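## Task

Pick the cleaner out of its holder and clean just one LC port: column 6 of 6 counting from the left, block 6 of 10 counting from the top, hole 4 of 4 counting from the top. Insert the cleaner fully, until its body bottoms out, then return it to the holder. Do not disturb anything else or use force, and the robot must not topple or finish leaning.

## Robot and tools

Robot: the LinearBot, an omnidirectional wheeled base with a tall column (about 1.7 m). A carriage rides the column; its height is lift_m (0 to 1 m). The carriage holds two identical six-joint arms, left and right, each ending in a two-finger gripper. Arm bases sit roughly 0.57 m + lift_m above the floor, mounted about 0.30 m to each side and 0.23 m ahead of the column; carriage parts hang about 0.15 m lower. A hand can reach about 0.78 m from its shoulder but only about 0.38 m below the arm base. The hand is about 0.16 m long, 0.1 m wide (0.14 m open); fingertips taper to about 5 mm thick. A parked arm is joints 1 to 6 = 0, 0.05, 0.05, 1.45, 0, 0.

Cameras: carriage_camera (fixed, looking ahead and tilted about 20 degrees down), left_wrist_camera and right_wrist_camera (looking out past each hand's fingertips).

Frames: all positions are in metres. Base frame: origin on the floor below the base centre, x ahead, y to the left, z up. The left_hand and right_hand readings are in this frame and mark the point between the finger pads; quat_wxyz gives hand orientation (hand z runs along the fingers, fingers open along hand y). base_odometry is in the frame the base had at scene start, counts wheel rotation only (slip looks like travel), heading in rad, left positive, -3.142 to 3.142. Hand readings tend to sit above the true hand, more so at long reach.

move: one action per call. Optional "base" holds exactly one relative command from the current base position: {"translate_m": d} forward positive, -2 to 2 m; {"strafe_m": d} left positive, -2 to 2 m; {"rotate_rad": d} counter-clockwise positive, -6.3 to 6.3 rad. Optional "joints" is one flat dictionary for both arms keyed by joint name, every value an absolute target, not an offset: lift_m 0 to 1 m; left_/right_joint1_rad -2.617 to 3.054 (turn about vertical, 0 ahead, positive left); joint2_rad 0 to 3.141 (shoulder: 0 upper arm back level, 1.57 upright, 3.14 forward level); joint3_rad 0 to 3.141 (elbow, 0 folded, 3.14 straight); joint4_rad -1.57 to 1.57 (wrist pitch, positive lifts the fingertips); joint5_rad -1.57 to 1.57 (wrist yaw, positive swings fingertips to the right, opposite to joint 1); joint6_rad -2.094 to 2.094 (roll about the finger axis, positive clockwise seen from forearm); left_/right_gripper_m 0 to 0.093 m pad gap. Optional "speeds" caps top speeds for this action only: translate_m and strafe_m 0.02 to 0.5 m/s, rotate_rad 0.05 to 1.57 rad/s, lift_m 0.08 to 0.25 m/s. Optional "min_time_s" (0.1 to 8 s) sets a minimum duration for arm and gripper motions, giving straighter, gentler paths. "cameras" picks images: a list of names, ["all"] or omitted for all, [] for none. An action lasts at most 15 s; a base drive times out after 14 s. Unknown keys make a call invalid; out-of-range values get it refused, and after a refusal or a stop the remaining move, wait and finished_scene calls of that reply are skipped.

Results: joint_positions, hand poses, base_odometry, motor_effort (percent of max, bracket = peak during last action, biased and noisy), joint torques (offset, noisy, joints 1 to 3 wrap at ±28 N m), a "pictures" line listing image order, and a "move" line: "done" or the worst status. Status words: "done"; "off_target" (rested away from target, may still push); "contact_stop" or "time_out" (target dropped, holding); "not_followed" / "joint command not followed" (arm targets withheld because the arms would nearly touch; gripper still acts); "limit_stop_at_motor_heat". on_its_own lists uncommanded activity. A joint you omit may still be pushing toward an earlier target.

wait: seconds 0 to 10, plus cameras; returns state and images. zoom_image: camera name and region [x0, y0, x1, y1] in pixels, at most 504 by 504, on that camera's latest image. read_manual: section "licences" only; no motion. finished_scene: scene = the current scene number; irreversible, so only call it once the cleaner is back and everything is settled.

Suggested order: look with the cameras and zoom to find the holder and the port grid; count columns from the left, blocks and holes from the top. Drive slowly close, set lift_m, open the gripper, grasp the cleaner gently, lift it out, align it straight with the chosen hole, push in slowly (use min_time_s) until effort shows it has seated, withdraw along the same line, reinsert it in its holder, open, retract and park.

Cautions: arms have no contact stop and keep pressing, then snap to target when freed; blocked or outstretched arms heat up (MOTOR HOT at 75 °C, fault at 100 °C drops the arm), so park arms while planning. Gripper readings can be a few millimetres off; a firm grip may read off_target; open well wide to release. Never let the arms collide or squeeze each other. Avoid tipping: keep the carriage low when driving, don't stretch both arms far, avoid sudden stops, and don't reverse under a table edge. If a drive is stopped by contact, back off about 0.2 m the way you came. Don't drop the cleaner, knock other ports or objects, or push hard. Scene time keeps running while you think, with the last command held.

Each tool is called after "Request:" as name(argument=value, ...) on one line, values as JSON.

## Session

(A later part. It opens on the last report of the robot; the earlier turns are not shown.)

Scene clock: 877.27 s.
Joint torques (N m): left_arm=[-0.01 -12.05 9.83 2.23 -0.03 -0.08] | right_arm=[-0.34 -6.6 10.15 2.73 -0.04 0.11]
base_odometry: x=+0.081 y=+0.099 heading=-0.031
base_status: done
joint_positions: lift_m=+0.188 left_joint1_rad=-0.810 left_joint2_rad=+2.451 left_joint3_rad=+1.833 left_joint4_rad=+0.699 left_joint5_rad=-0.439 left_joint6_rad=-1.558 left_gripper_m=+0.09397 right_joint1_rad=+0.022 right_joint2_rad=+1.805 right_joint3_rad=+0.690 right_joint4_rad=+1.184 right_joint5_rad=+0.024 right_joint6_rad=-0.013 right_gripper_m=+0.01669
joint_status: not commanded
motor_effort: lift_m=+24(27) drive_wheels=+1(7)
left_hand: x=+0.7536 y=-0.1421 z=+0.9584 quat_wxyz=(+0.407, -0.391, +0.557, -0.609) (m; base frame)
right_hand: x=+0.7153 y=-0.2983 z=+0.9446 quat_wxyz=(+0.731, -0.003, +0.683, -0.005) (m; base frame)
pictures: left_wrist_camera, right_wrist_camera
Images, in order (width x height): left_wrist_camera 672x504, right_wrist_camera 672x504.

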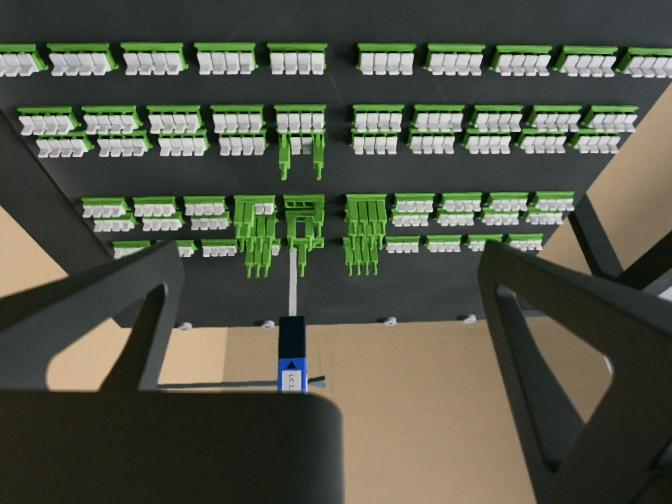

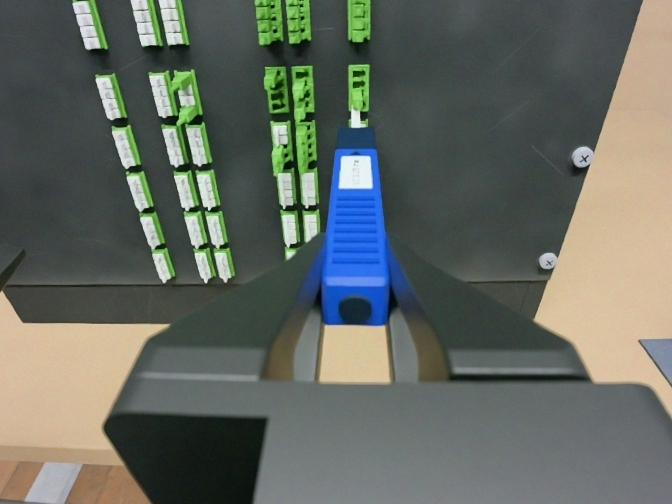

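Request:
move(joints={"right_joint5_rad": 0.0335}, min_time_s=1, cameras=[])

Request:
wait(seconds=1, cameras=["left_wrist_camera","right_wrist_camera"])

Request:
zoom_image(camera="left_wrist_camera", region=[285, 240, 315, 270])

Request:
zoom_image(camera="right_wrist_camera", region=[346, 90, 372, 116])

Scene clock: 885.13 s.
Joint torques (N m): left_arm=[-0.03 -12.15 9.83 2.22 -0.05 -0.09] | right_arm=[-0.32 -6.61 10.15 2.73 -0.02 0.11]
move: done
base_odometry: x=+0.081 y=+0.099 heading=-0.031
base_status: not commanded
joint_positions: lift_m=+0.188 left_joint1_rad=-0.810 left_joint2_rad=+2.451 left_joint3_rad=+1.833 left_joint4_rad=+0.699 left_joint5_rad=-0.439 left_joint6_rad=-1.558 left_gripper_m=+0.09397 right_joint1_rad=+0.022 right_joint2_rad=+1.805 right_joint3_rad=+0.690 right_joint4_rad=+1.184 right_joint5_rad=+0.025 right_joint6_rad=-0.013 right_gripper_m=+0.01669
joint_status: all done
motor_effort: lift_m=+26(28) drive_wheels=+1(4)
left_hand: x=+0.7536 y=-0.1421 z=+0.9584 quat_wxyz=(+0.407, -0.391, +0.557, -0.609) (m; base frame)
right_hand: x=+0.7153 y=-0.2985 z=+0.9446 quat_wxyz=(+0.731, -0.003, +0.683, -0.005) (m; base frame)
pictures: none
No camera images: "cameras" was empty.

Scene clock: 886.13 s.
Joint torques (N m): left_arm=[-0.03 -12.08 9.83 2.23 -0.03 -0.08] | right_arm=[-0.32 -6.6 10.15 2.73 -0.02 0.11]
base_odometry: x=+0.081 y=+0.099 heading=-0.031
base_status: not commanded
joint_positions: lift_m=+0.188 left_joint1_rad=-0.810 left_joint2_rad=+2.451 left_joint3_rad=+1.833 left_joint4_rad=+0.699 left_joint5_rad=-0.439 left_joint6_rad=-1.558 left_gripper_m=+0.09397 right_joint1_rad=+0.022 right_joint2_rad=+1.805 right_joint3_rad=+0.690 right_joint4_rad=+1.184 right_joint5_rad=+0.025 right_joint6_rad=-0.013 right_gripper_m=+0.01669
joint_status: all done
motor_effort: lift_m=+25(28) drive_wheels=+0(4)
left_hand: x=+0.7536 y=-0.1421 z=+0.9584 quat_wxyz=(+0.407, -0.391, +0.557, -0.609) (m; base frame)
right_hand: x=+0.7153 y=-0.2985 z=+0.9446 quat_wxyz=(+0.731, -0.003, +0.683, -0.005) (m; base frame)
wait: 1.00 s; at rest by 0.27 s
pictures: left_wrist_camera, right_wrist_camera
Images, in order (width x height): left_wrist_camera 672x504, right_wrist_camera 672x504.

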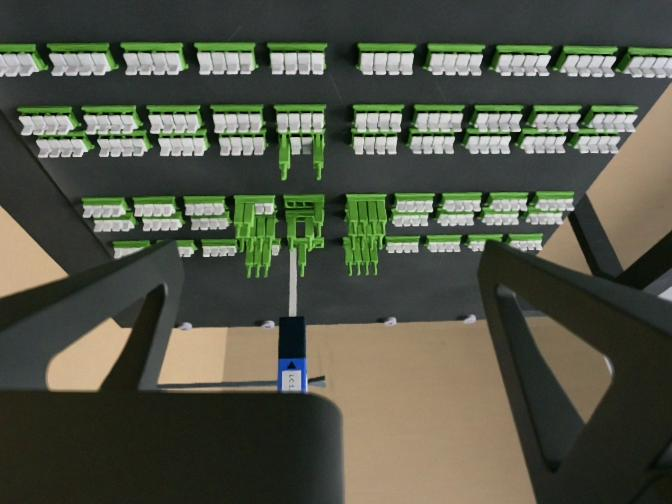

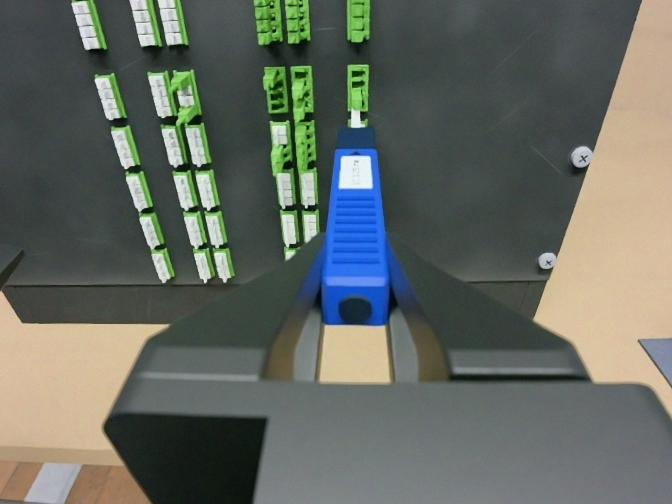

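Scaled by 16.800 from the camera's 672x504 image, which has a finer 960x720 frame.

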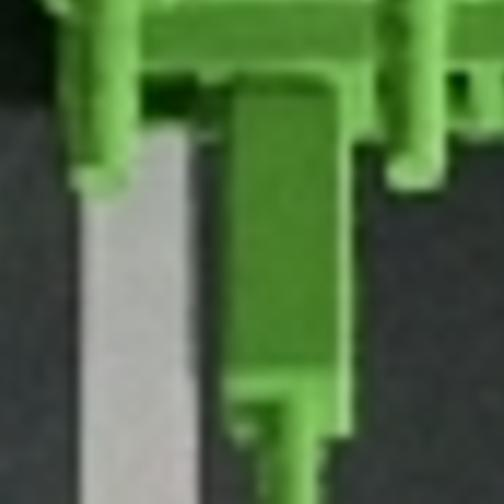

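Scaled by 19.385 from the camera's 672x504 image, which has a finer 960x720 frame.

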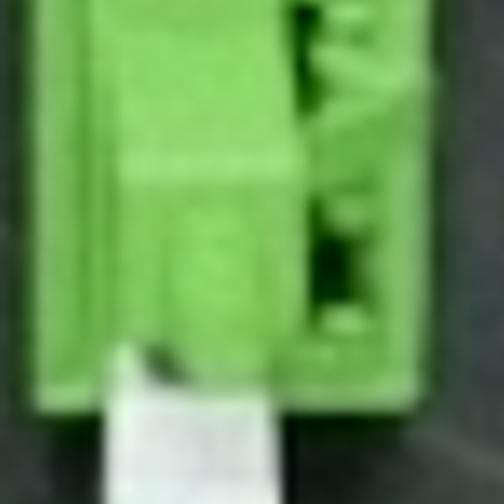

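Request:
zoom_image(camera="right_wrist_camera", region=[334, 60, 384, 110])

Request:
zoom_image(camera="right_wrist_camera", region=[342, 100, 372, 130])

Scaled by 10.080 from the camera's 672x504 image, which has a finer 960x720 frame.

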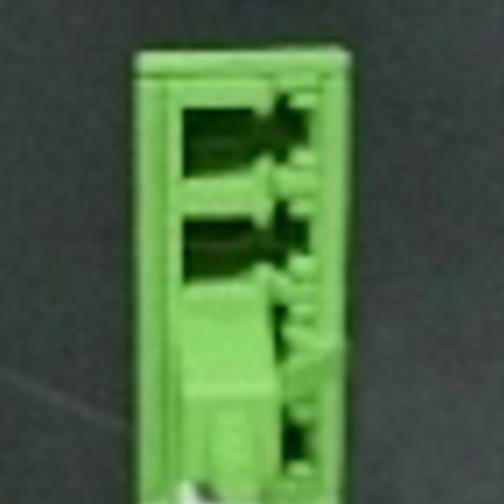

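Scaled by 16.800 from the camera's 672x504 image, which has a finer 960x720 frame.

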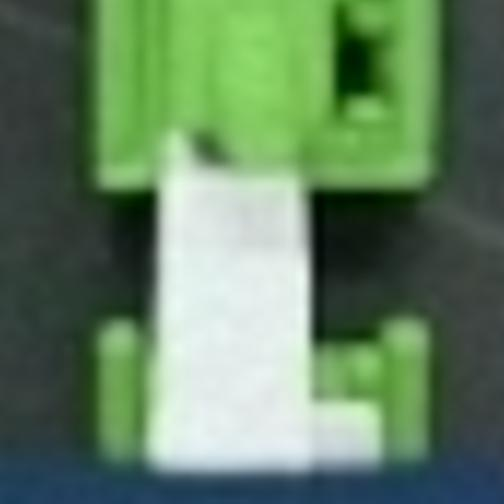

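Request:
zoom_image(camera="left_wrist_camera", region=[282, 190, 332, 240])

Request:
zoom_image(camera="left_wrist_camera", region=[284, 225, 324, 265])

Scaled by 10.080 from the camera's 672x504 image, which has a finer 960x720 frame.

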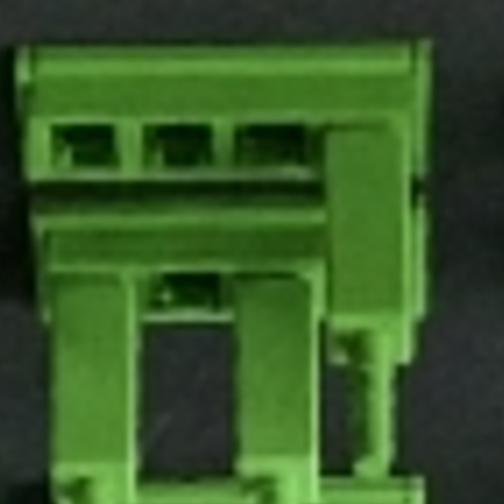

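Scaled by 12.600 from the camera's 672x504 image, which has a finer 960x720 frame.

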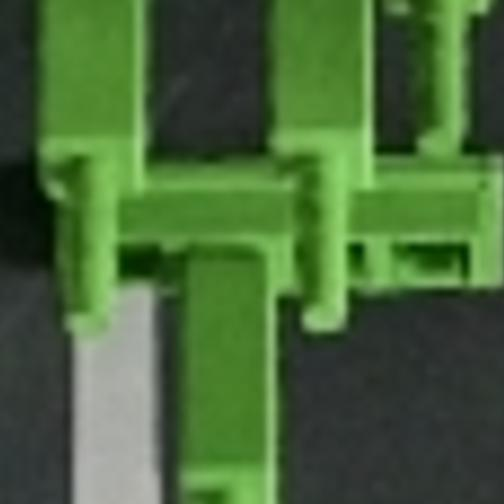

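Request:
move(joints={"lift_m": 0.189, "right_joint5_rad": 0.034}, cameras=[])

Request:
wait(seconds=1, cameras=["left_wrist_camera","right_wrist_camera"])

Request:
zoom_image(camera="left_wrist_camera", region=[284, 225, 324, 265])

Request:
zoom_image(camera="right_wrist_camera", region=[342, 100, 372, 130])

Scene clock: 954.57 s.
Joint torques (N m): left_arm=[-0.01 -12.04 9.88 2.23 -0.05 -0.07] | right_arm=[-0.35 -6.6 10.15 2.72 -0.02 0.11]
move: done
base_odometry: x=+0.081 y=+0.099 heading=-0.031
base_status: not commanded
joint_positions: lift_m=+0.189 left_joint1_rad=-0.810 left_joint2_rad=+2.451 left_joint3_rad=+1.833 left_joint4_rad=+0.699 left_joint5_rad=-0.439 left_joint6_rad=-1.558 left_gripper_m=+0.09397 right_joint1_rad=+0.022 right_joint2_rad=+1.806 right_joint3_rad=+0.690 right_joint4_rad=+1.183 right_joint5_rad=+0.026 right_joint6_rad=-0.013 right_gripper_m=+0.01669
joint_status: all done
motor_effort: lift_m=+25(27) drive_wheels=+2(4)
left_hand: x=+0.7536 y=-0.1421 z=+0.9589 quat_wxyz=(+0.407, -0.391, +0.557, -0.609) (m; base frame)
right_hand: x=+0.7153 y=-0.2986 z=+0.9448 quat_wxyz=(+0.731, -0.002, +0.683, -0.005) (m; base frame)
pictures: none
No camera images: "cameras" was empty.

Scene clock: 955.57 s.
Joint torques (N m): left_arm=[-0.01 -12.12 9.83 2.21 -0.05 -0.09] | right_arm=[-0.32 -6.63 10.17 2.73 -0.02 0.11]
base_odometry: x=+0.081 y=+0.099 heading=-0.031
base_status: not commanded
joint_positions: lift_m=+0.189 left_joint1_rad=-0.810 left_joint2_rad=+2.451 left_joint3_rad=+1.833 left_joint4_rad=+0.699 left_joint5_rad=-0.439 left_joint6_rad=-1.558 left_gripper_m=+0.09397 right_joint1_rad=+0.022 right_joint2_rad=+1.806 right_joint3_rad=+0.690 right_joint4_rad=+1.183 right_joint5_rad=+0.026 right_joint6_rad=-0.013 right_gripper_m=+0.01669
joint_status: all done
motor_effort: lift_m=+24(27) drive_wheels=+2(4)
left_hand: x=+0.7536 y=-0.1421 z=+0.9589 quat_wxyz=(+0.407, -0.391, +0.557, -0.609) (m; base frame)
right_hand: x=+0.7153 y=-0.2987 z=+0.9448 quat_wxyz=(+0.731, -0.002, +0.683, -0.006) (m; base frame)
wait: 1.00 s; at rest by 0.27 s
pictures: left_wrist_camera, right_wrist_camera
Images, in order (width x height): left_wrist_camera 672x504, right_wrist_camera 672x504.

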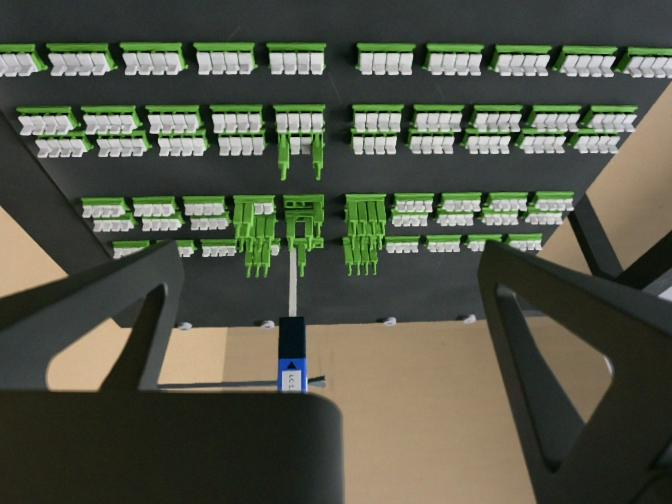

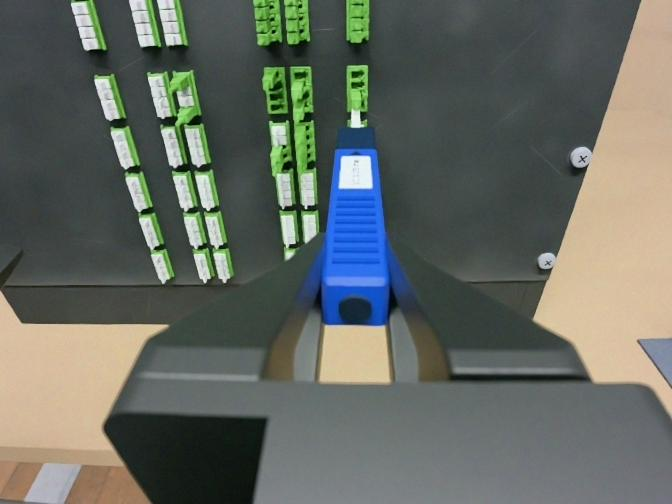

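Scaled by 12.600 from the camera's 672x504 image, which has a finer 960x720 frame.

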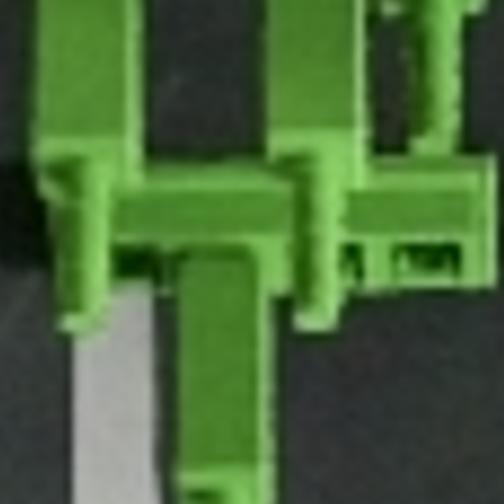

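Scaled by 16.800 from the camera's 672x504 image, which has a finer 960x720 frame.

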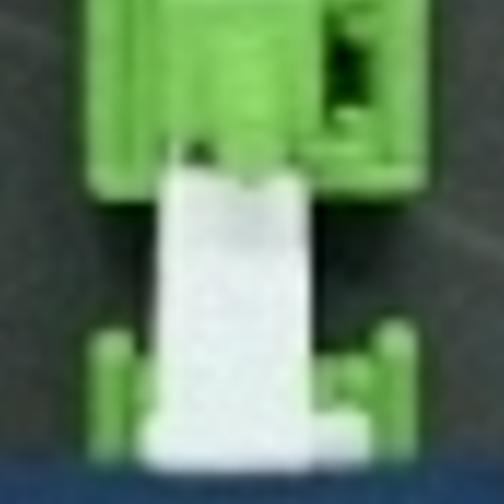

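Request:
zoom_image(camera="right_wrist_camera", region=[335, 74, 377, 116])

Scaled by 12.000 from the camera's 672x504 image, which has a finer 960x720 frame.

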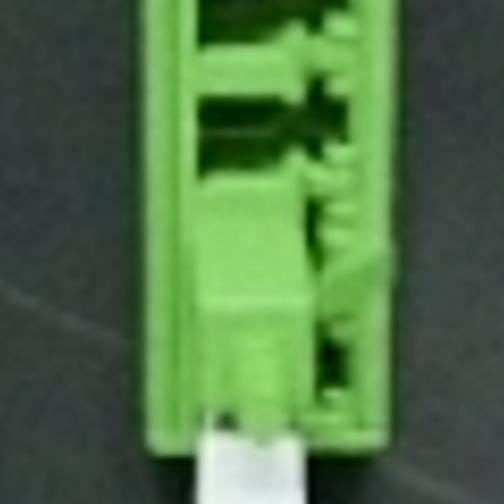

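Request:
move(joints={"right_joint5_rad": 0.0165}, min_time_s=1, cameras=[])

Request:
wait(seconds=1, cameras=["left_wrist_camera","right_wrist_camera"])

Request:
zoom_image(camera="right_wrist_camera", region=[335, 74, 377, 116])

Scene clock: 972.97 s.
Joint torques (N m): left_arm=[-0.03 -12.21 9.87 2.24 -0.04 -0.08] | right_arm=[-0.32 -6.63 10.15 2.73 -0.21 0.11]
move: done
base_odometry: x=+0.081 y=+0.099 heading=-0.031
base_status: not commanded
joint_positions: lift_m=+0.189 left_joint1_rad=-0.810 left_joint2_rad=+2.451 left_joint3_rad=+1.833 left_joint4_rad=+0.699 left_joint5_rad=-0.439 left_joint6_rad=-1.558 left_gripper_m=+0.09397 right_joint1_rad=+0.022 right_joint2_rad=+1.806 right_joint3_rad=+0.690 right_joint4_rad=+1.183 right_joint5_rad=+0.025 right_joint6_rad=-0.013 right_gripper_m=+0.01669
joint_status: all done
motor_effort: lift_m=+26(29) drive_wheels=+2(4)
left_hand: x=+0.7536 y=-0.1421 z=+0.9589 quat_wxyz=(+0.407, -0.391, +0.557, -0.609) (m; base frame)
right_hand: x=+0.7153 y=-0.2985 z=+0.9448 quat_wxyz=(+0.731, -0.003, +0.683, -0.005) (m; base frame)
pictures: none
No camera images: "cameras" was empty.

Scene clock: 973.97 s.
Joint torques (N m): left_arm=[0.02 -12.08 9.81 2.23 -0.05 -0.09] | right_arm=[-0.32 -6.64 10.17 2.73 -0.21 0.11]
base_odometry: x=+0.081 y=+0.099 heading=-0.031
base_status: not commanded
joint_positions: lift_m=+0.189 left_joint1_rad=-0.810 left_joint2_rad=+2.451 left_joint3_rad=+1.833 left_joint4_rad=+0.699 left_joint5_rad=-0.439 left_joint6_rad=-1.558 left_gripper_m=+0.09397 right_joint1_rad=+0.022 right_joint2_rad=+1.806 right_joint3_rad=+0.690 right_joint4_rad=+1.183 right_joint5_rad=+0.024 right_joint6_rad=-0.013 right_gripper_m=+0.01669
joint_status: all done
motor_effort: lift_m=+25(29) drive_wheels=+2(4)
left_hand: x=+0.7536 y=-0.1421 z=+0.9589 quat_wxyz=(+0.407, -0.391, +0.557, -0.609) (m; base frame)
right_hand: x=+0.7153 y=-0.2984 z=+0.9448 quat_wxyz=(+0.731, -0.003, +0.683, -0.005) (m; base frame)
wait: 1.00 s; at rest by 0.27 s
pictures: left_wrist_camera, right_wrist_camera
Images, in order (width x height): left_wrist_camera 672x504, right_wrist_camera 672x504.

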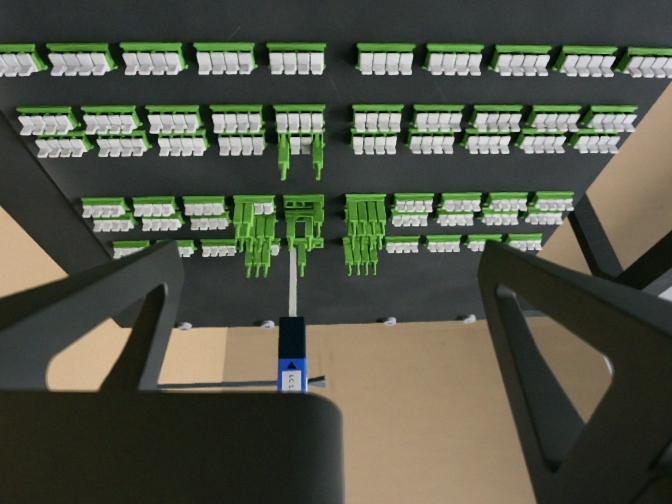

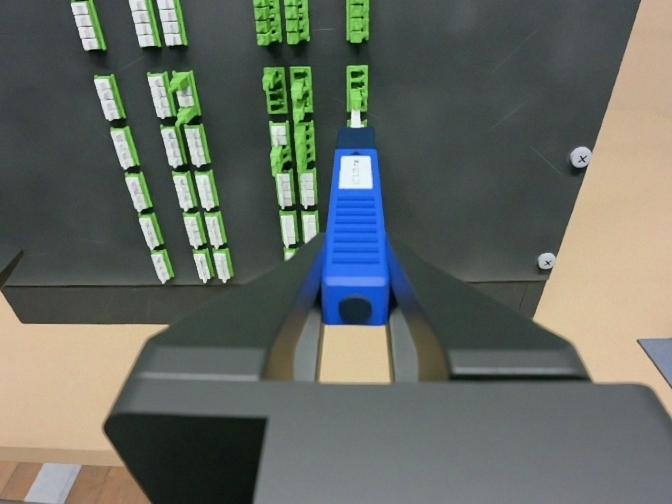

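Scaled by 12.000 from the camera's 672x504 image, which has a finer 960x720 frame.

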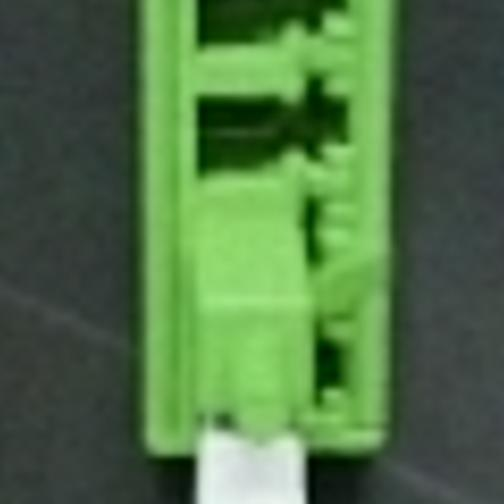

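Request:
move(joints={"right_joint5_rad": 0.0145}, min_time_s=1, cameras=[])

Request:
wait(seconds=1, cameras=["left_wrist_camera","right_wrist_camera"])

Request:
zoom_image(camera="right_wrist_camera", region=[335, 74, 377, 116])

Request:
zoom_image(camera="left_wrist_camera", region=[284, 225, 324, 265])

Scene clock: 979.77 s.
Joint torques (N m): left_arm=[-0.06 -12.12 9.84 2.23 -0.04 -0.09] | right_arm=[-0.34 -6.58 10.17 2.73 -0.22 0.11]
move: done
base_odometry: x=+0.081 y=+0.099 heading=-0.031
base_status: not commanded
joint_positions: lift_m=+0.189 left_joint1_rad=-0.810 left_joint2_rad=+2.451 left_joint3_rad=+1.833 left_joint4_rad=+0.699 left_joint5_rad=-0.439 left_joint6_rad=-1.558 left_gripper_m=+0.09397 right_joint1_rad=+0.022 right_joint2_rad=+1.806 right_joint3_rad=+0.690 right_joint4_rad=+1.183 right_joint5_rad=+0.023 right_joint6_rad=-0.013 right_gripper_m=+0.01669
joint_status: all done
motor_effort: lift_m=+27(27) drive_wheels=+0(3)
left_hand: x=+0.7536 y=-0.1421 z=+0.9589 quat_wxyz=(+0.407, -0.391, +0.557, -0.609) (m; base frame)
right_hand: x=+0.7153 y=-0.2982 z=+0.9448 quat_wxyz=(+0.731, -0.003, +0.683, -0.005) (m; base frame)
pictures: none
No camera images: "cameras" was empty.

Scene clock: 980.77 s.
Joint torques (N m): left_arm=[-0.05 -12.11 9.81 2.22 -0.05 -0.07] | right_arm=[-0.34 -6.63 10.15 2.73 -0.22 0.11]
base_odometry: x=+0.081 y=+0.099 heading=-0.031
base_status: not commanded
joint_positions: lift_m=+0.189 left_joint1_rad=-0.810 left_joint2_rad=+2.451 left_joint3_rad=+1.833 left_joint4_rad=+0.699 left_joint5_rad=-0.439 left_joint6_rad=-1.558 left_gripper_m=+0.09397 right_joint1_rad=+0.022 right_joint2_rad=+1.806 right_joint3_rad=+0.690 right_joint4_rad=+1.183 right_joint5_rad=+0.023 right_joint6_rad=-0.013 right_gripper_m=+0.01669
joint_status: all done
motor_effort: lift_m=+26(27) drive_wheels=+2(3)
left_hand: x=+0.7536 y=-0.1421 z=+0.9589 quat_wxyz=(+0.407, -0.391, +0.557, -0.609) (m; base frame)
right_hand: x=+0.7153 y=-0.2982 z=+0.9448 quat_wxyz=(+0.731, -0.003, +0.683, -0.005) (m; base frame)
wait: 1.00 s; at rest by 0.27 s
pictures: left_wrist_camera, right_wrist_camera
Images, in order (width x height): left_wrist_camera 672x504, right_wrist_camera 672x504.

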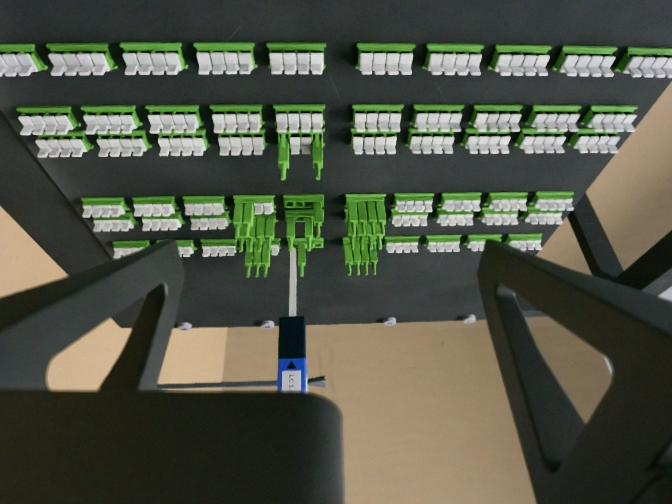

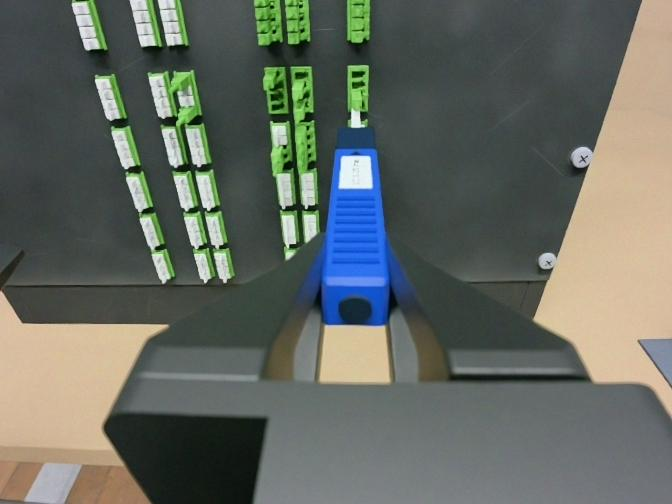

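Scaled by 12.000 from the camera's 672x504 image, which has a finer 960x720 frame.

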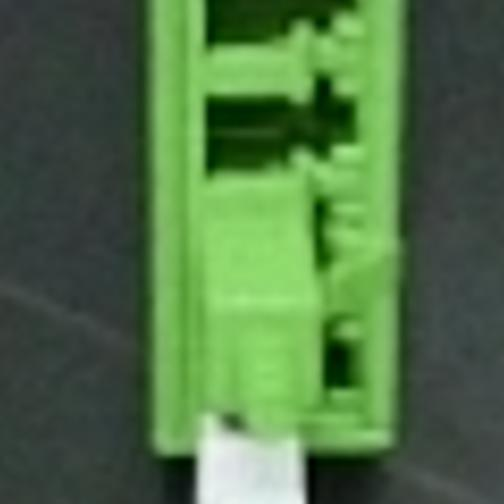

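Scaled by 12.600 from the camera's 672x504 image, which has a finer 960x720 frame.

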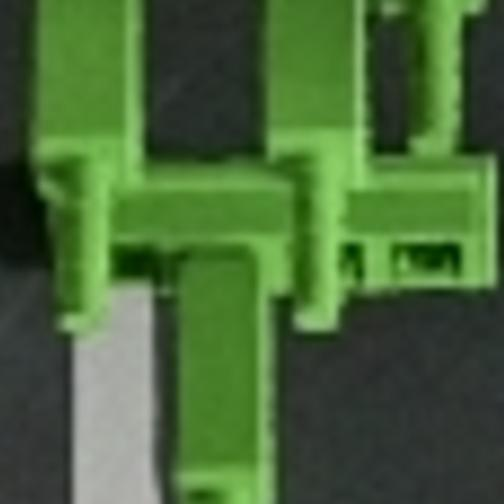

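Request:
move(joints={"right_joint5_rad": 0.032}, min_time_s=1, cameras=[])

Request:
wait(seconds=1, cameras=["right_wrist_camera"])

Request:
zoom_image(camera="right_wrist_camera", region=[335, 74, 377, 116])

Scene clock: 986.40 s.
Joint torques (N m): left_arm=[-0.03 -12.12 9.83 2.24 -0.04 -0.09] | right_arm=[-0.32 -6.61 10.17 2.74 -0.02 0.11]
move: done
base_odometry: x=+0.081 y=+0.099 heading=-0.031
base_status: not commanded
joint_positions: lift_m=+0.189 left_joint1_rad=-0.810 left_joint2_rad=+2.451 left_joint3_rad=+1.833 left_joint4_rad=+0.699 left_joint5_rad=-0.439 left_joint6_rad=-1.558 left_gripper_m=+0.09397 right_joint1_rad=+0.022 right_joint2_rad=+1.806 right_joint3_rad=+0.690 right_joint4_rad=+1.183 right_joint5_rad=+0.024 right_joint6_rad=-0.013 right_gripper_m=+0.01669
joint_status: all done
motor_effort: lift_m=+26(28) drive_wheels=+2(3)
left_hand: x=+0.7536 y=-0.1421 z=+0.9589 quat_wxyz=(+0.407, -0.391, +0.557, -0.609) (m; base frame)
right_hand: x=+0.7153 y=-0.2984 z=+0.9448 quat_wxyz=(+0.731, -0.003, +0.683, -0.005) (m; base frame)
pictures: none
No camera images: "cameras" was empty.

Scene clock: 987.40 s.
Joint torques (N m): left_arm=[-0.01 -12.11 9.81 2.24 -0.02 -0.1] | right_arm=[-0.32 -6.61 10.17 2.73 -0.02 0.11]
base_odometry: x=+0.081 y=+0.099 heading=-0.031
base_status: not commanded
joint_positions: lift_m=+0.189 left_joint1_rad=-0.810 left_joint2_rad=+2.451 left_joint3_rad=+1.833 left_joint4_rad=+0.699 left_joint5_rad=-0.439 left_joint6_rad=-1.558 left_gripper_m=+0.09397 right_joint1_rad=+0.022 right_joint2_rad=+1.806 right_joint3_rad=+0.690 right_joint4_rad=+1.183 right_joint5_rad=+0.024 right_joint6_rad=-0.013 right_gripper_m=+0.01669
joint_status: all done
motor_effort: lift_m=+24(28) drive_wheels=+2(3)
left_hand: x=+0.7536 y=-0.1421 z=+0.9589 quat_wxyz=(+0.407, -0.391, +0.557, -0.609) (m; base frame)
right_hand: x=+0.7153 y=-0.2984 z=+0.9448 quat_wxyz=(+0.731, -0.003, +0.683, -0.005) (m; base frame)
wait: 1.00 s; at rest by 0.27 s
pictures: right_wrist_camera
Images, in order (width x height): right_wrist_camera 672x504.

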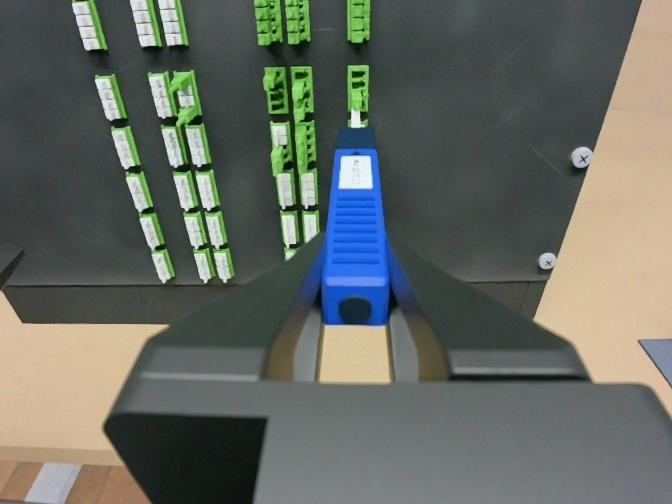

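Scaled by 12.000 from the camera's 672x504 image, which has a finer 960x720 frame.

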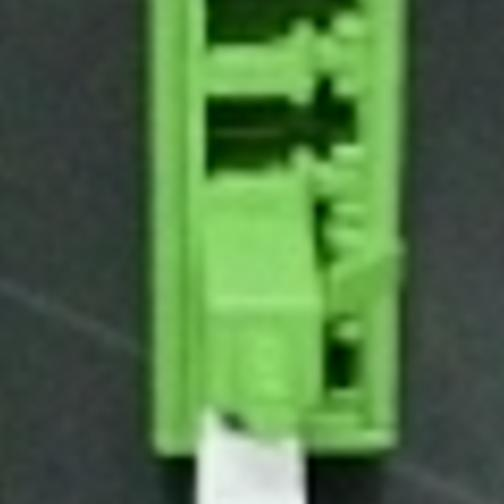

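Request:
move(joints={"right_joint5_rad": 0.033}, min_time_s=1, cameras=[])

Request:
wait(seconds=1, cameras=["right_wrist_camera"])

Request:
zoom_image(camera="right_wrist_camera", region=[335, 74, 377, 116])

Scene clock: 990.87 s.
Joint torques (N m): left_arm=[-0.02 -12.16 9.77 2.22 -0.03 -0.08] | right_arm=[-0.32 -6.63 10.14 2.73 -0.02 0.11]
move: done
base_odometry: x=+0.081 y=+0.099 heading=-0.031
base_status: not commanded
joint_positions: lift_m=+0.189 left_joint1_rad=-0.810 left_joint2_rad=+2.451 left_joint3_rad=+1.833 left_joint4_rad=+0.699 left_joint5_rad=-0.439 left_joint6_rad=-1.558 left_gripper_m=+0.09397 right_joint1_rad=+0.022 right_joint2_rad=+1.806 right_joint3_rad=+0.690 right_joint4_rad=+1.183 right_joint5_rad=+0.025 right_joint6_rad=-0.013 right_gripper_m=+0.01669
joint_status: all done
motor_effort: lift_m=+27(28) drive_wheels=+3(3)
left_hand: x=+0.7536 y=-0.1421 z=+0.9589 quat_wxyz=(+0.407, -0.391, +0.557, -0.609) (m; base frame)
right_hand: x=+0.7153 y=-0.2985 z=+0.9448 quat_wxyz=(+0.731, -0.003, +0.683, -0.005) (m; base frame)
pictures: none
No camera images: "cameras" was empty.

Scene clock: 991.87 s.
Joint torques (N m): left_arm=[-0.08 -12.1 9.87 2.23 -0.04 -0.08] | right_arm=[-0.32 -6.61 10.18 2.73 -0.02 0.11]
base_odometry: x=+0.081 y=+0.099 heading=-0.031
base_status: not commanded
joint_positions: lift_m=+0.189 left_joint1_rad=-0.810 left_joint2_rad=+2.451 left_joint3_rad=+1.833 left_joint4_rad=+0.699 left_joint5_rad=-0.439 left_joint6_rad=-1.558 left_gripper_m=+0.09397 right_joint1_rad=+0.022 right_joint2_rad=+1.806 right_joint3_rad=+0.690 right_joint4_rad=+1.183 right_joint5_rad=+0.025 right_joint6_rad=-0.013 right_gripper_m=+0.01669
joint_status: all done
motor_effort: lift_m=+27(28) drive_wheels=+3(3)
left_hand: x=+0.7536 y=-0.1421 z=+0.9589 quat_wxyz=(+0.407, -0.391, +0.557, -0.609) (m; base frame)
right_hand: x=+0.7153 y=-0.2985 z=+0.9448 quat_wxyz=(+0.731, -0.003, +0.683, -0.005) (m; base frame)
wait: 1.00 s; at rest by 0.27 s
pictures: right_wrist_camera
Images, in order (width x height): right_wrist_camera 672x504.

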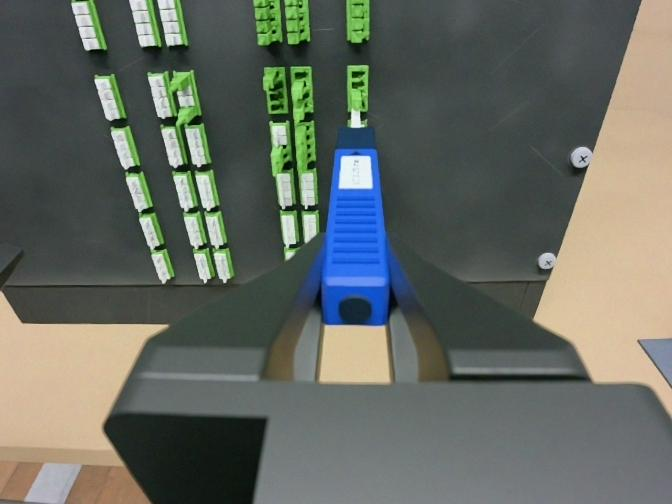

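Scaled by 12.000 from the camera's 672x504 image, which has a finer 960x720 frame.

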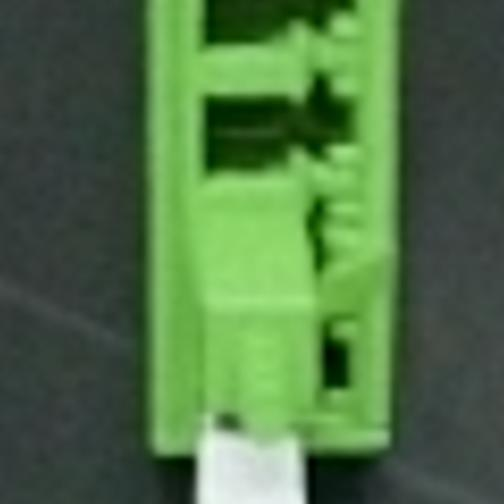

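Request:
move(joints={"lift_m": 0.1893, "right_joint5_rad": 0.0255}, cameras=[])

Request:
wait(seconds=1, cameras=["left_wrist_camera","right_wrist_camera"])

Request:
zoom_image(camera="left_wrist_camera", region=[284, 225, 324, 265])

Request:
zoom_image(camera="right_wrist_camera", region=[335, 74, 377, 116])

Scene clock: 1000.57 s.
Joint torques (N m): left_arm=[-0.06 -12.04 9.88 2.24 -0.05 -0.08] | right_arm=[-0.32 -6.57 10.19 2.73 -0.11 0.11]
move: done
base_odometry: x=+0.081 y=+0.099 heading=-0.031
base_status: not commanded
joint_positions: lift_m=+0.189 left_joint1_rad=-0.810 left_joint2_rad=+2.451 left_joint3_rad=+1.833 left_joint4_rad=+0.699 left_joint5_rad=-0.439 left_joint6_rad=-1.558 left_gripper_m=+0.09397 right_joint1_rad=+0.022 right_joint2_rad=+1.806 right_joint3_rad=+0.690 right_joint4_rad=+1.183 right_joint5_rad=+0.025 right_joint6_rad=-0.013 right_gripper_m=+0.01669
joint_status: all done
motor_effort: lift_m=+26(28) drive_wheels=+3(3)
left_hand: x=+0.7536 y=-0.1421 z=+0.9591 quat_wxyz=(+0.407, -0.391, +0.557, -0.609) (m; base frame)
right_hand: x=+0.7153 y=-0.2986 z=+0.9451 quat_wxyz=(+0.731, -0.003, +0.683, -0.005) (m; base frame)
pictures: none
No camera images: "cameras" was empty.

Scene clock: 1001.57 s.
Joint torques (N m): left_arm=[-0.02 -12.08 9.84 2.22 -0.04 -0.08] | right_arm=[-0.32 -6.61 10.17 2.73 -0.11 0.11]
base_odometry: x=+0.081 y=+0.099 heading=-0.031
base_status: not commanded
joint_positions: lift_m=+0.189 left_joint1_rad=-0.810 left_joint2_rad=+2.451 left_joint3_rad=+1.833 left_joint4_rad=+0.699 left_joint5_rad=-0.439 left_joint6_rad=-1.558 left_gripper_m=+0.09397 right_joint1_rad=+0.022 right_joint2_rad=+1.806 right_joint3_rad=+0.690 right_joint4_rad=+1.183 right_joint5_rad=+0.025 right_joint6_rad=-0.013 right_gripper_m=+0.01669
joint_status: all done
motor_effort: lift_m=+26(28) drive_wheels=+2(3)
left_hand: x=+0.7536 y=-0.1421 z=+0.9591 quat_wxyz=(+0.407, -0.391, +0.557, -0.609) (m; base frame)
right_hand: x=+0.7153 y=-0.2986 z=+0.9451 quat_wxyz=(+0.731, -0.003, +0.683, -0.005) (m; base frame)
wait: 1.00 s; at rest by 0.27 s
pictures: left_wrist_camera, right_wrist_camera
Images, in order (width x height): left_wrist_camera 672x504, right_wrist_camera 672x504.

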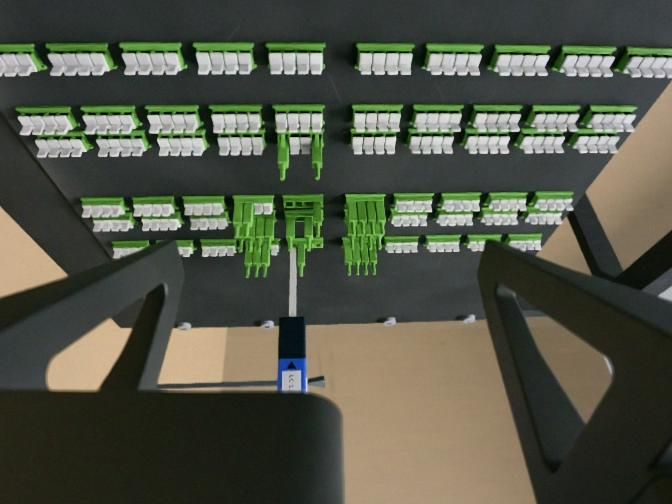

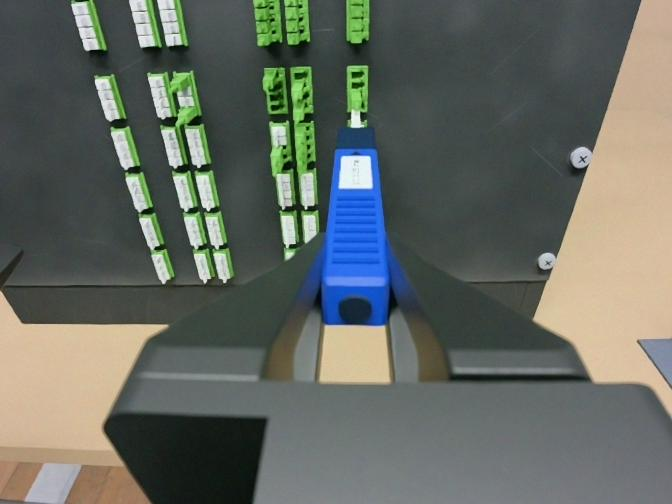

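Scaled by 12.600 from the camera's 672x504 image, which has a finer 960x720 frame.

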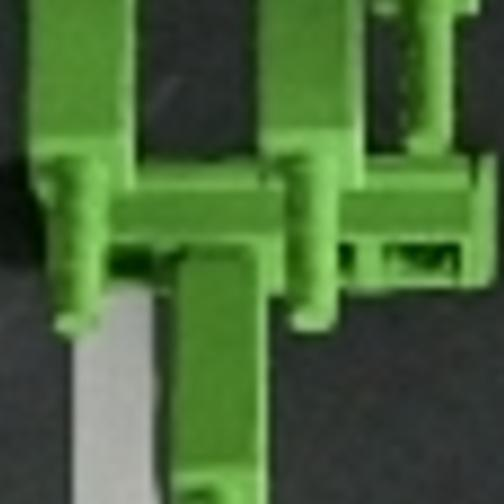

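Scaled by 12.000 from the camera's 672x504 image, which has a finer 960x720 frame.

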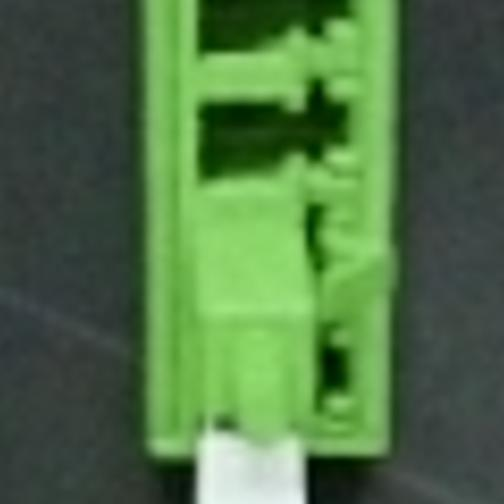

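Request:
move(joints={"right_joint2_rad": 1.837, "right_joint3_rad": 0.7427}, min_time_s=2.5, cameras=[])

Request:
wait(seconds=1, cameras=["left_wrist_camera","right_wrist_camera"])

Request:
zoom_image(camera="left_wrist_camera", region=[284, 225, 324, 265])

Request:
zoom_image(camera="right_wrist_camera", region=[335, 74, 377, 116])

Scene clock: 1010.03 s.
Joint torques (N m): left_arm=[0.01 -12.05 9.85 2.21 -0.05 -0.08] | right_arm=[-0.31 -6.17 11.3 2.65 -0.11 0.11]
move: done
base_odometry: x=+0.081 y=+0.099 heading=-0.031
base_status: not commanded
joint_positions: lift_m=+0.189 left_joint1_rad=-0.810 left_joint2_rad=+2.451 left_joint3_rad=+1.833 left_joint4_rad=+0.699 left_joint5_rad=-0.439 left_joint6_rad=-1.558 left_gripper_m=+0.09397 right_joint1_rad=+0.022 right_joint2_rad=+1.819 right_joint3_rad=+0.700 right_joint4_rad=+1.190 right_joint5_rad=+0.025 right_joint6_rad=-0.013 right_gripper_m=+0.01669
joint_status: all done
motor_effort: lift_m=+26(28) drive_wheels=+2(3)
left_hand: x=+0.7536 y=-0.1421 z=+0.9591 quat_wxyz=(+0.407, -0.391, +0.557, -0.609) (m; base frame)
right_hand: x=+0.7181 y=-0.2985 z=+0.9445 quat_wxyz=(+0.732, -0.003, +0.682, -0.005) (m; base frame)
pictures: none
No camera images: "cameras" was empty.

Scene clock: 1011.03 s.
Joint torques (N m): left_arm=[-0.05 -12.07 9.83 2.21 -0.04 -0.09] | right_arm=[-0.34 -6.15 11.3 2.65 -0.11 0.11]
base_odometry: x=+0.081 y=+0.099 heading=-0.031
base_status: not commanded
joint_positions: lift_m=+0.189 left_joint1_rad=-0.810 left_joint2_rad=+2.451 left_joint3_rad=+1.833 left_joint4_rad=+0.699 left_joint5_rad=-0.439 left_joint6_rad=-1.558 left_gripper_m=+0.09397 right_joint1_rad=+0.022 right_joint2_rad=+1.819 right_joint3_rad=+0.700 right_joint4_rad=+1.190 right_joint5_rad=+0.025 right_joint6_rad=-0.013 right_gripper_m=+0.01669
joint_status: all done
motor_effort: lift_m=+27(28) drive_wheels=+3(3)
left_hand: x=+0.7536 y=-0.1421 z=+0.9591 quat_wxyz=(+0.407, -0.391, +0.557, -0.609) (m; base frame)
right_hand: x=+0.7181 y=-0.2985 z=+0.9445 quat_wxyz=(+0.732, -0.003, +0.682, -0.005) (m; base frame)
wait: 1.00 s; at rest by 0.27 s
pictures: left_wrist_camera, right_wrist_camera
Images, in order (width x height): left_wrist_camera 672x504, right_wrist_camera 672x504.

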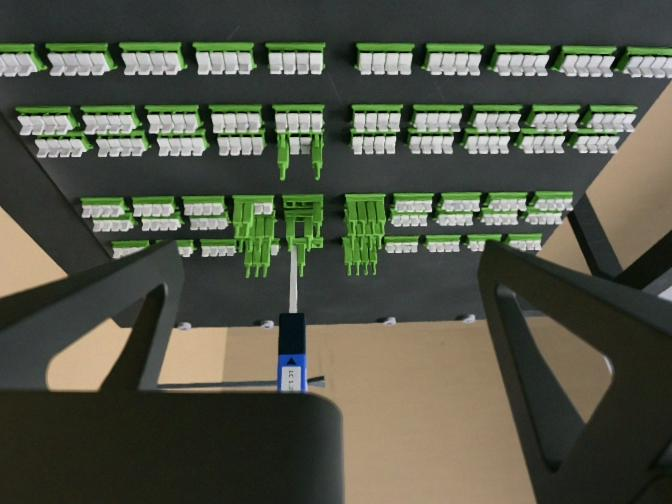

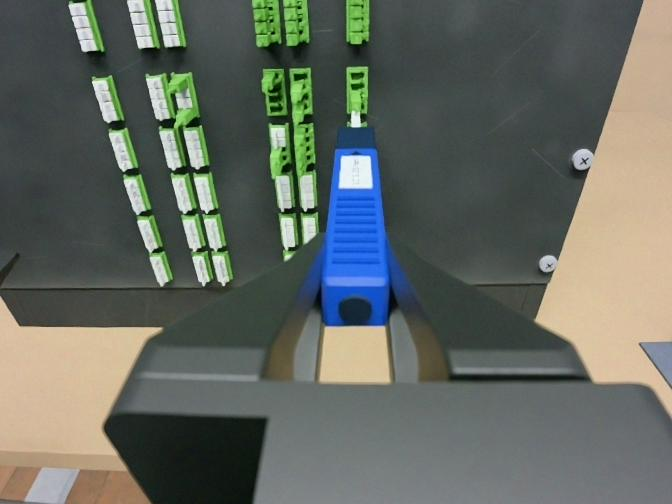

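Scaled by 12.600 from the camera's 672x504 image, which has a finer 960x720 frame.

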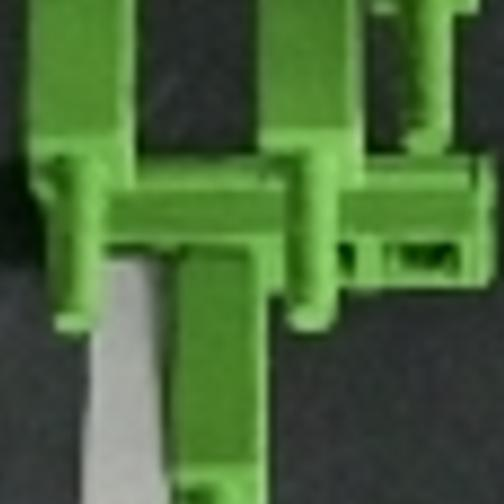

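Scaled by 12.000 from the camera's 672x504 image, which has a finer 960x720 frame.

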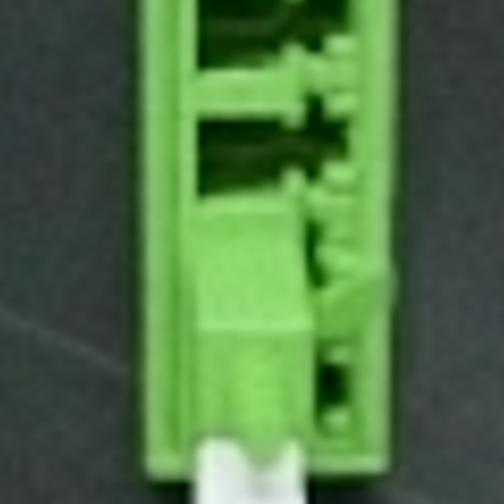

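Request:
zoom_image(camera="left_wrist_camera", region=[280, 240, 320, 320])

Request:
zoom_image(camera="left_wrist_camera", region=[285, 240, 309, 264])

Scaled by 6.300 from the camera's 672x504 image, which has a finer 960x720 frame.

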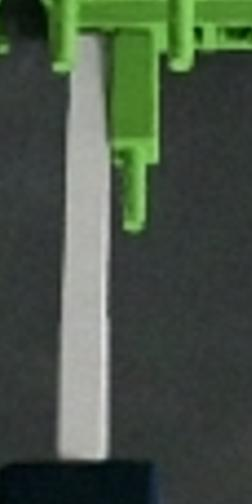

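Scaled by 21.000 from the camera's 672x504 image, which has a finer 960x720 frame.

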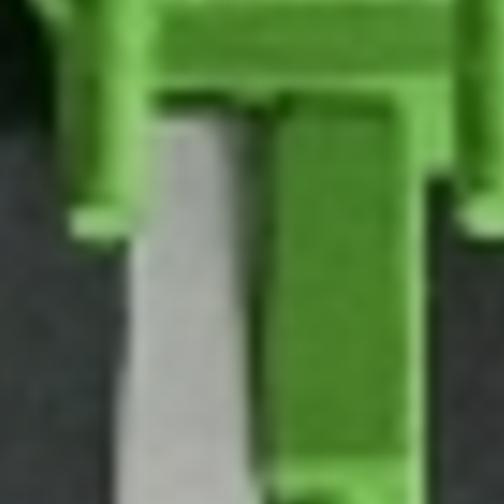

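Request:
zoom_image(camera="right_wrist_camera", region=[342, 100, 372, 130])

Request:
zoom_image(camera="left_wrist_camera", region=[275, 260, 335, 320])

Scaled by 16.800 from the camera's 672x504 image, which has a finer 960x720 frame.

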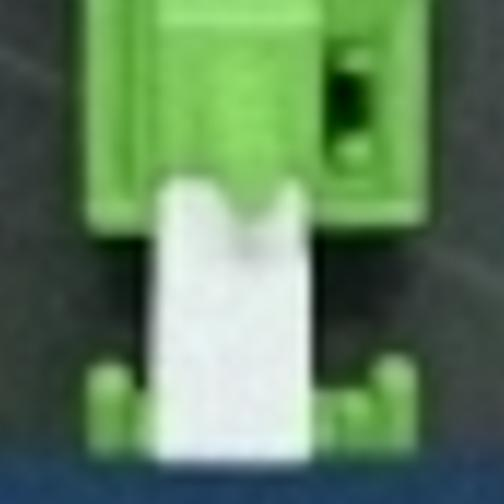

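Scaled by 8.400 from the camera's 672x504 image, which has a finer 960x720 frame.

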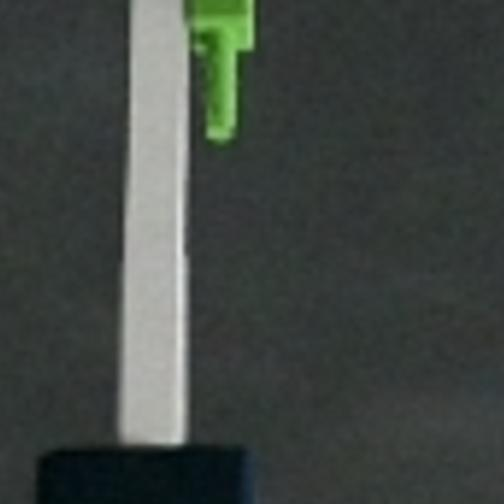

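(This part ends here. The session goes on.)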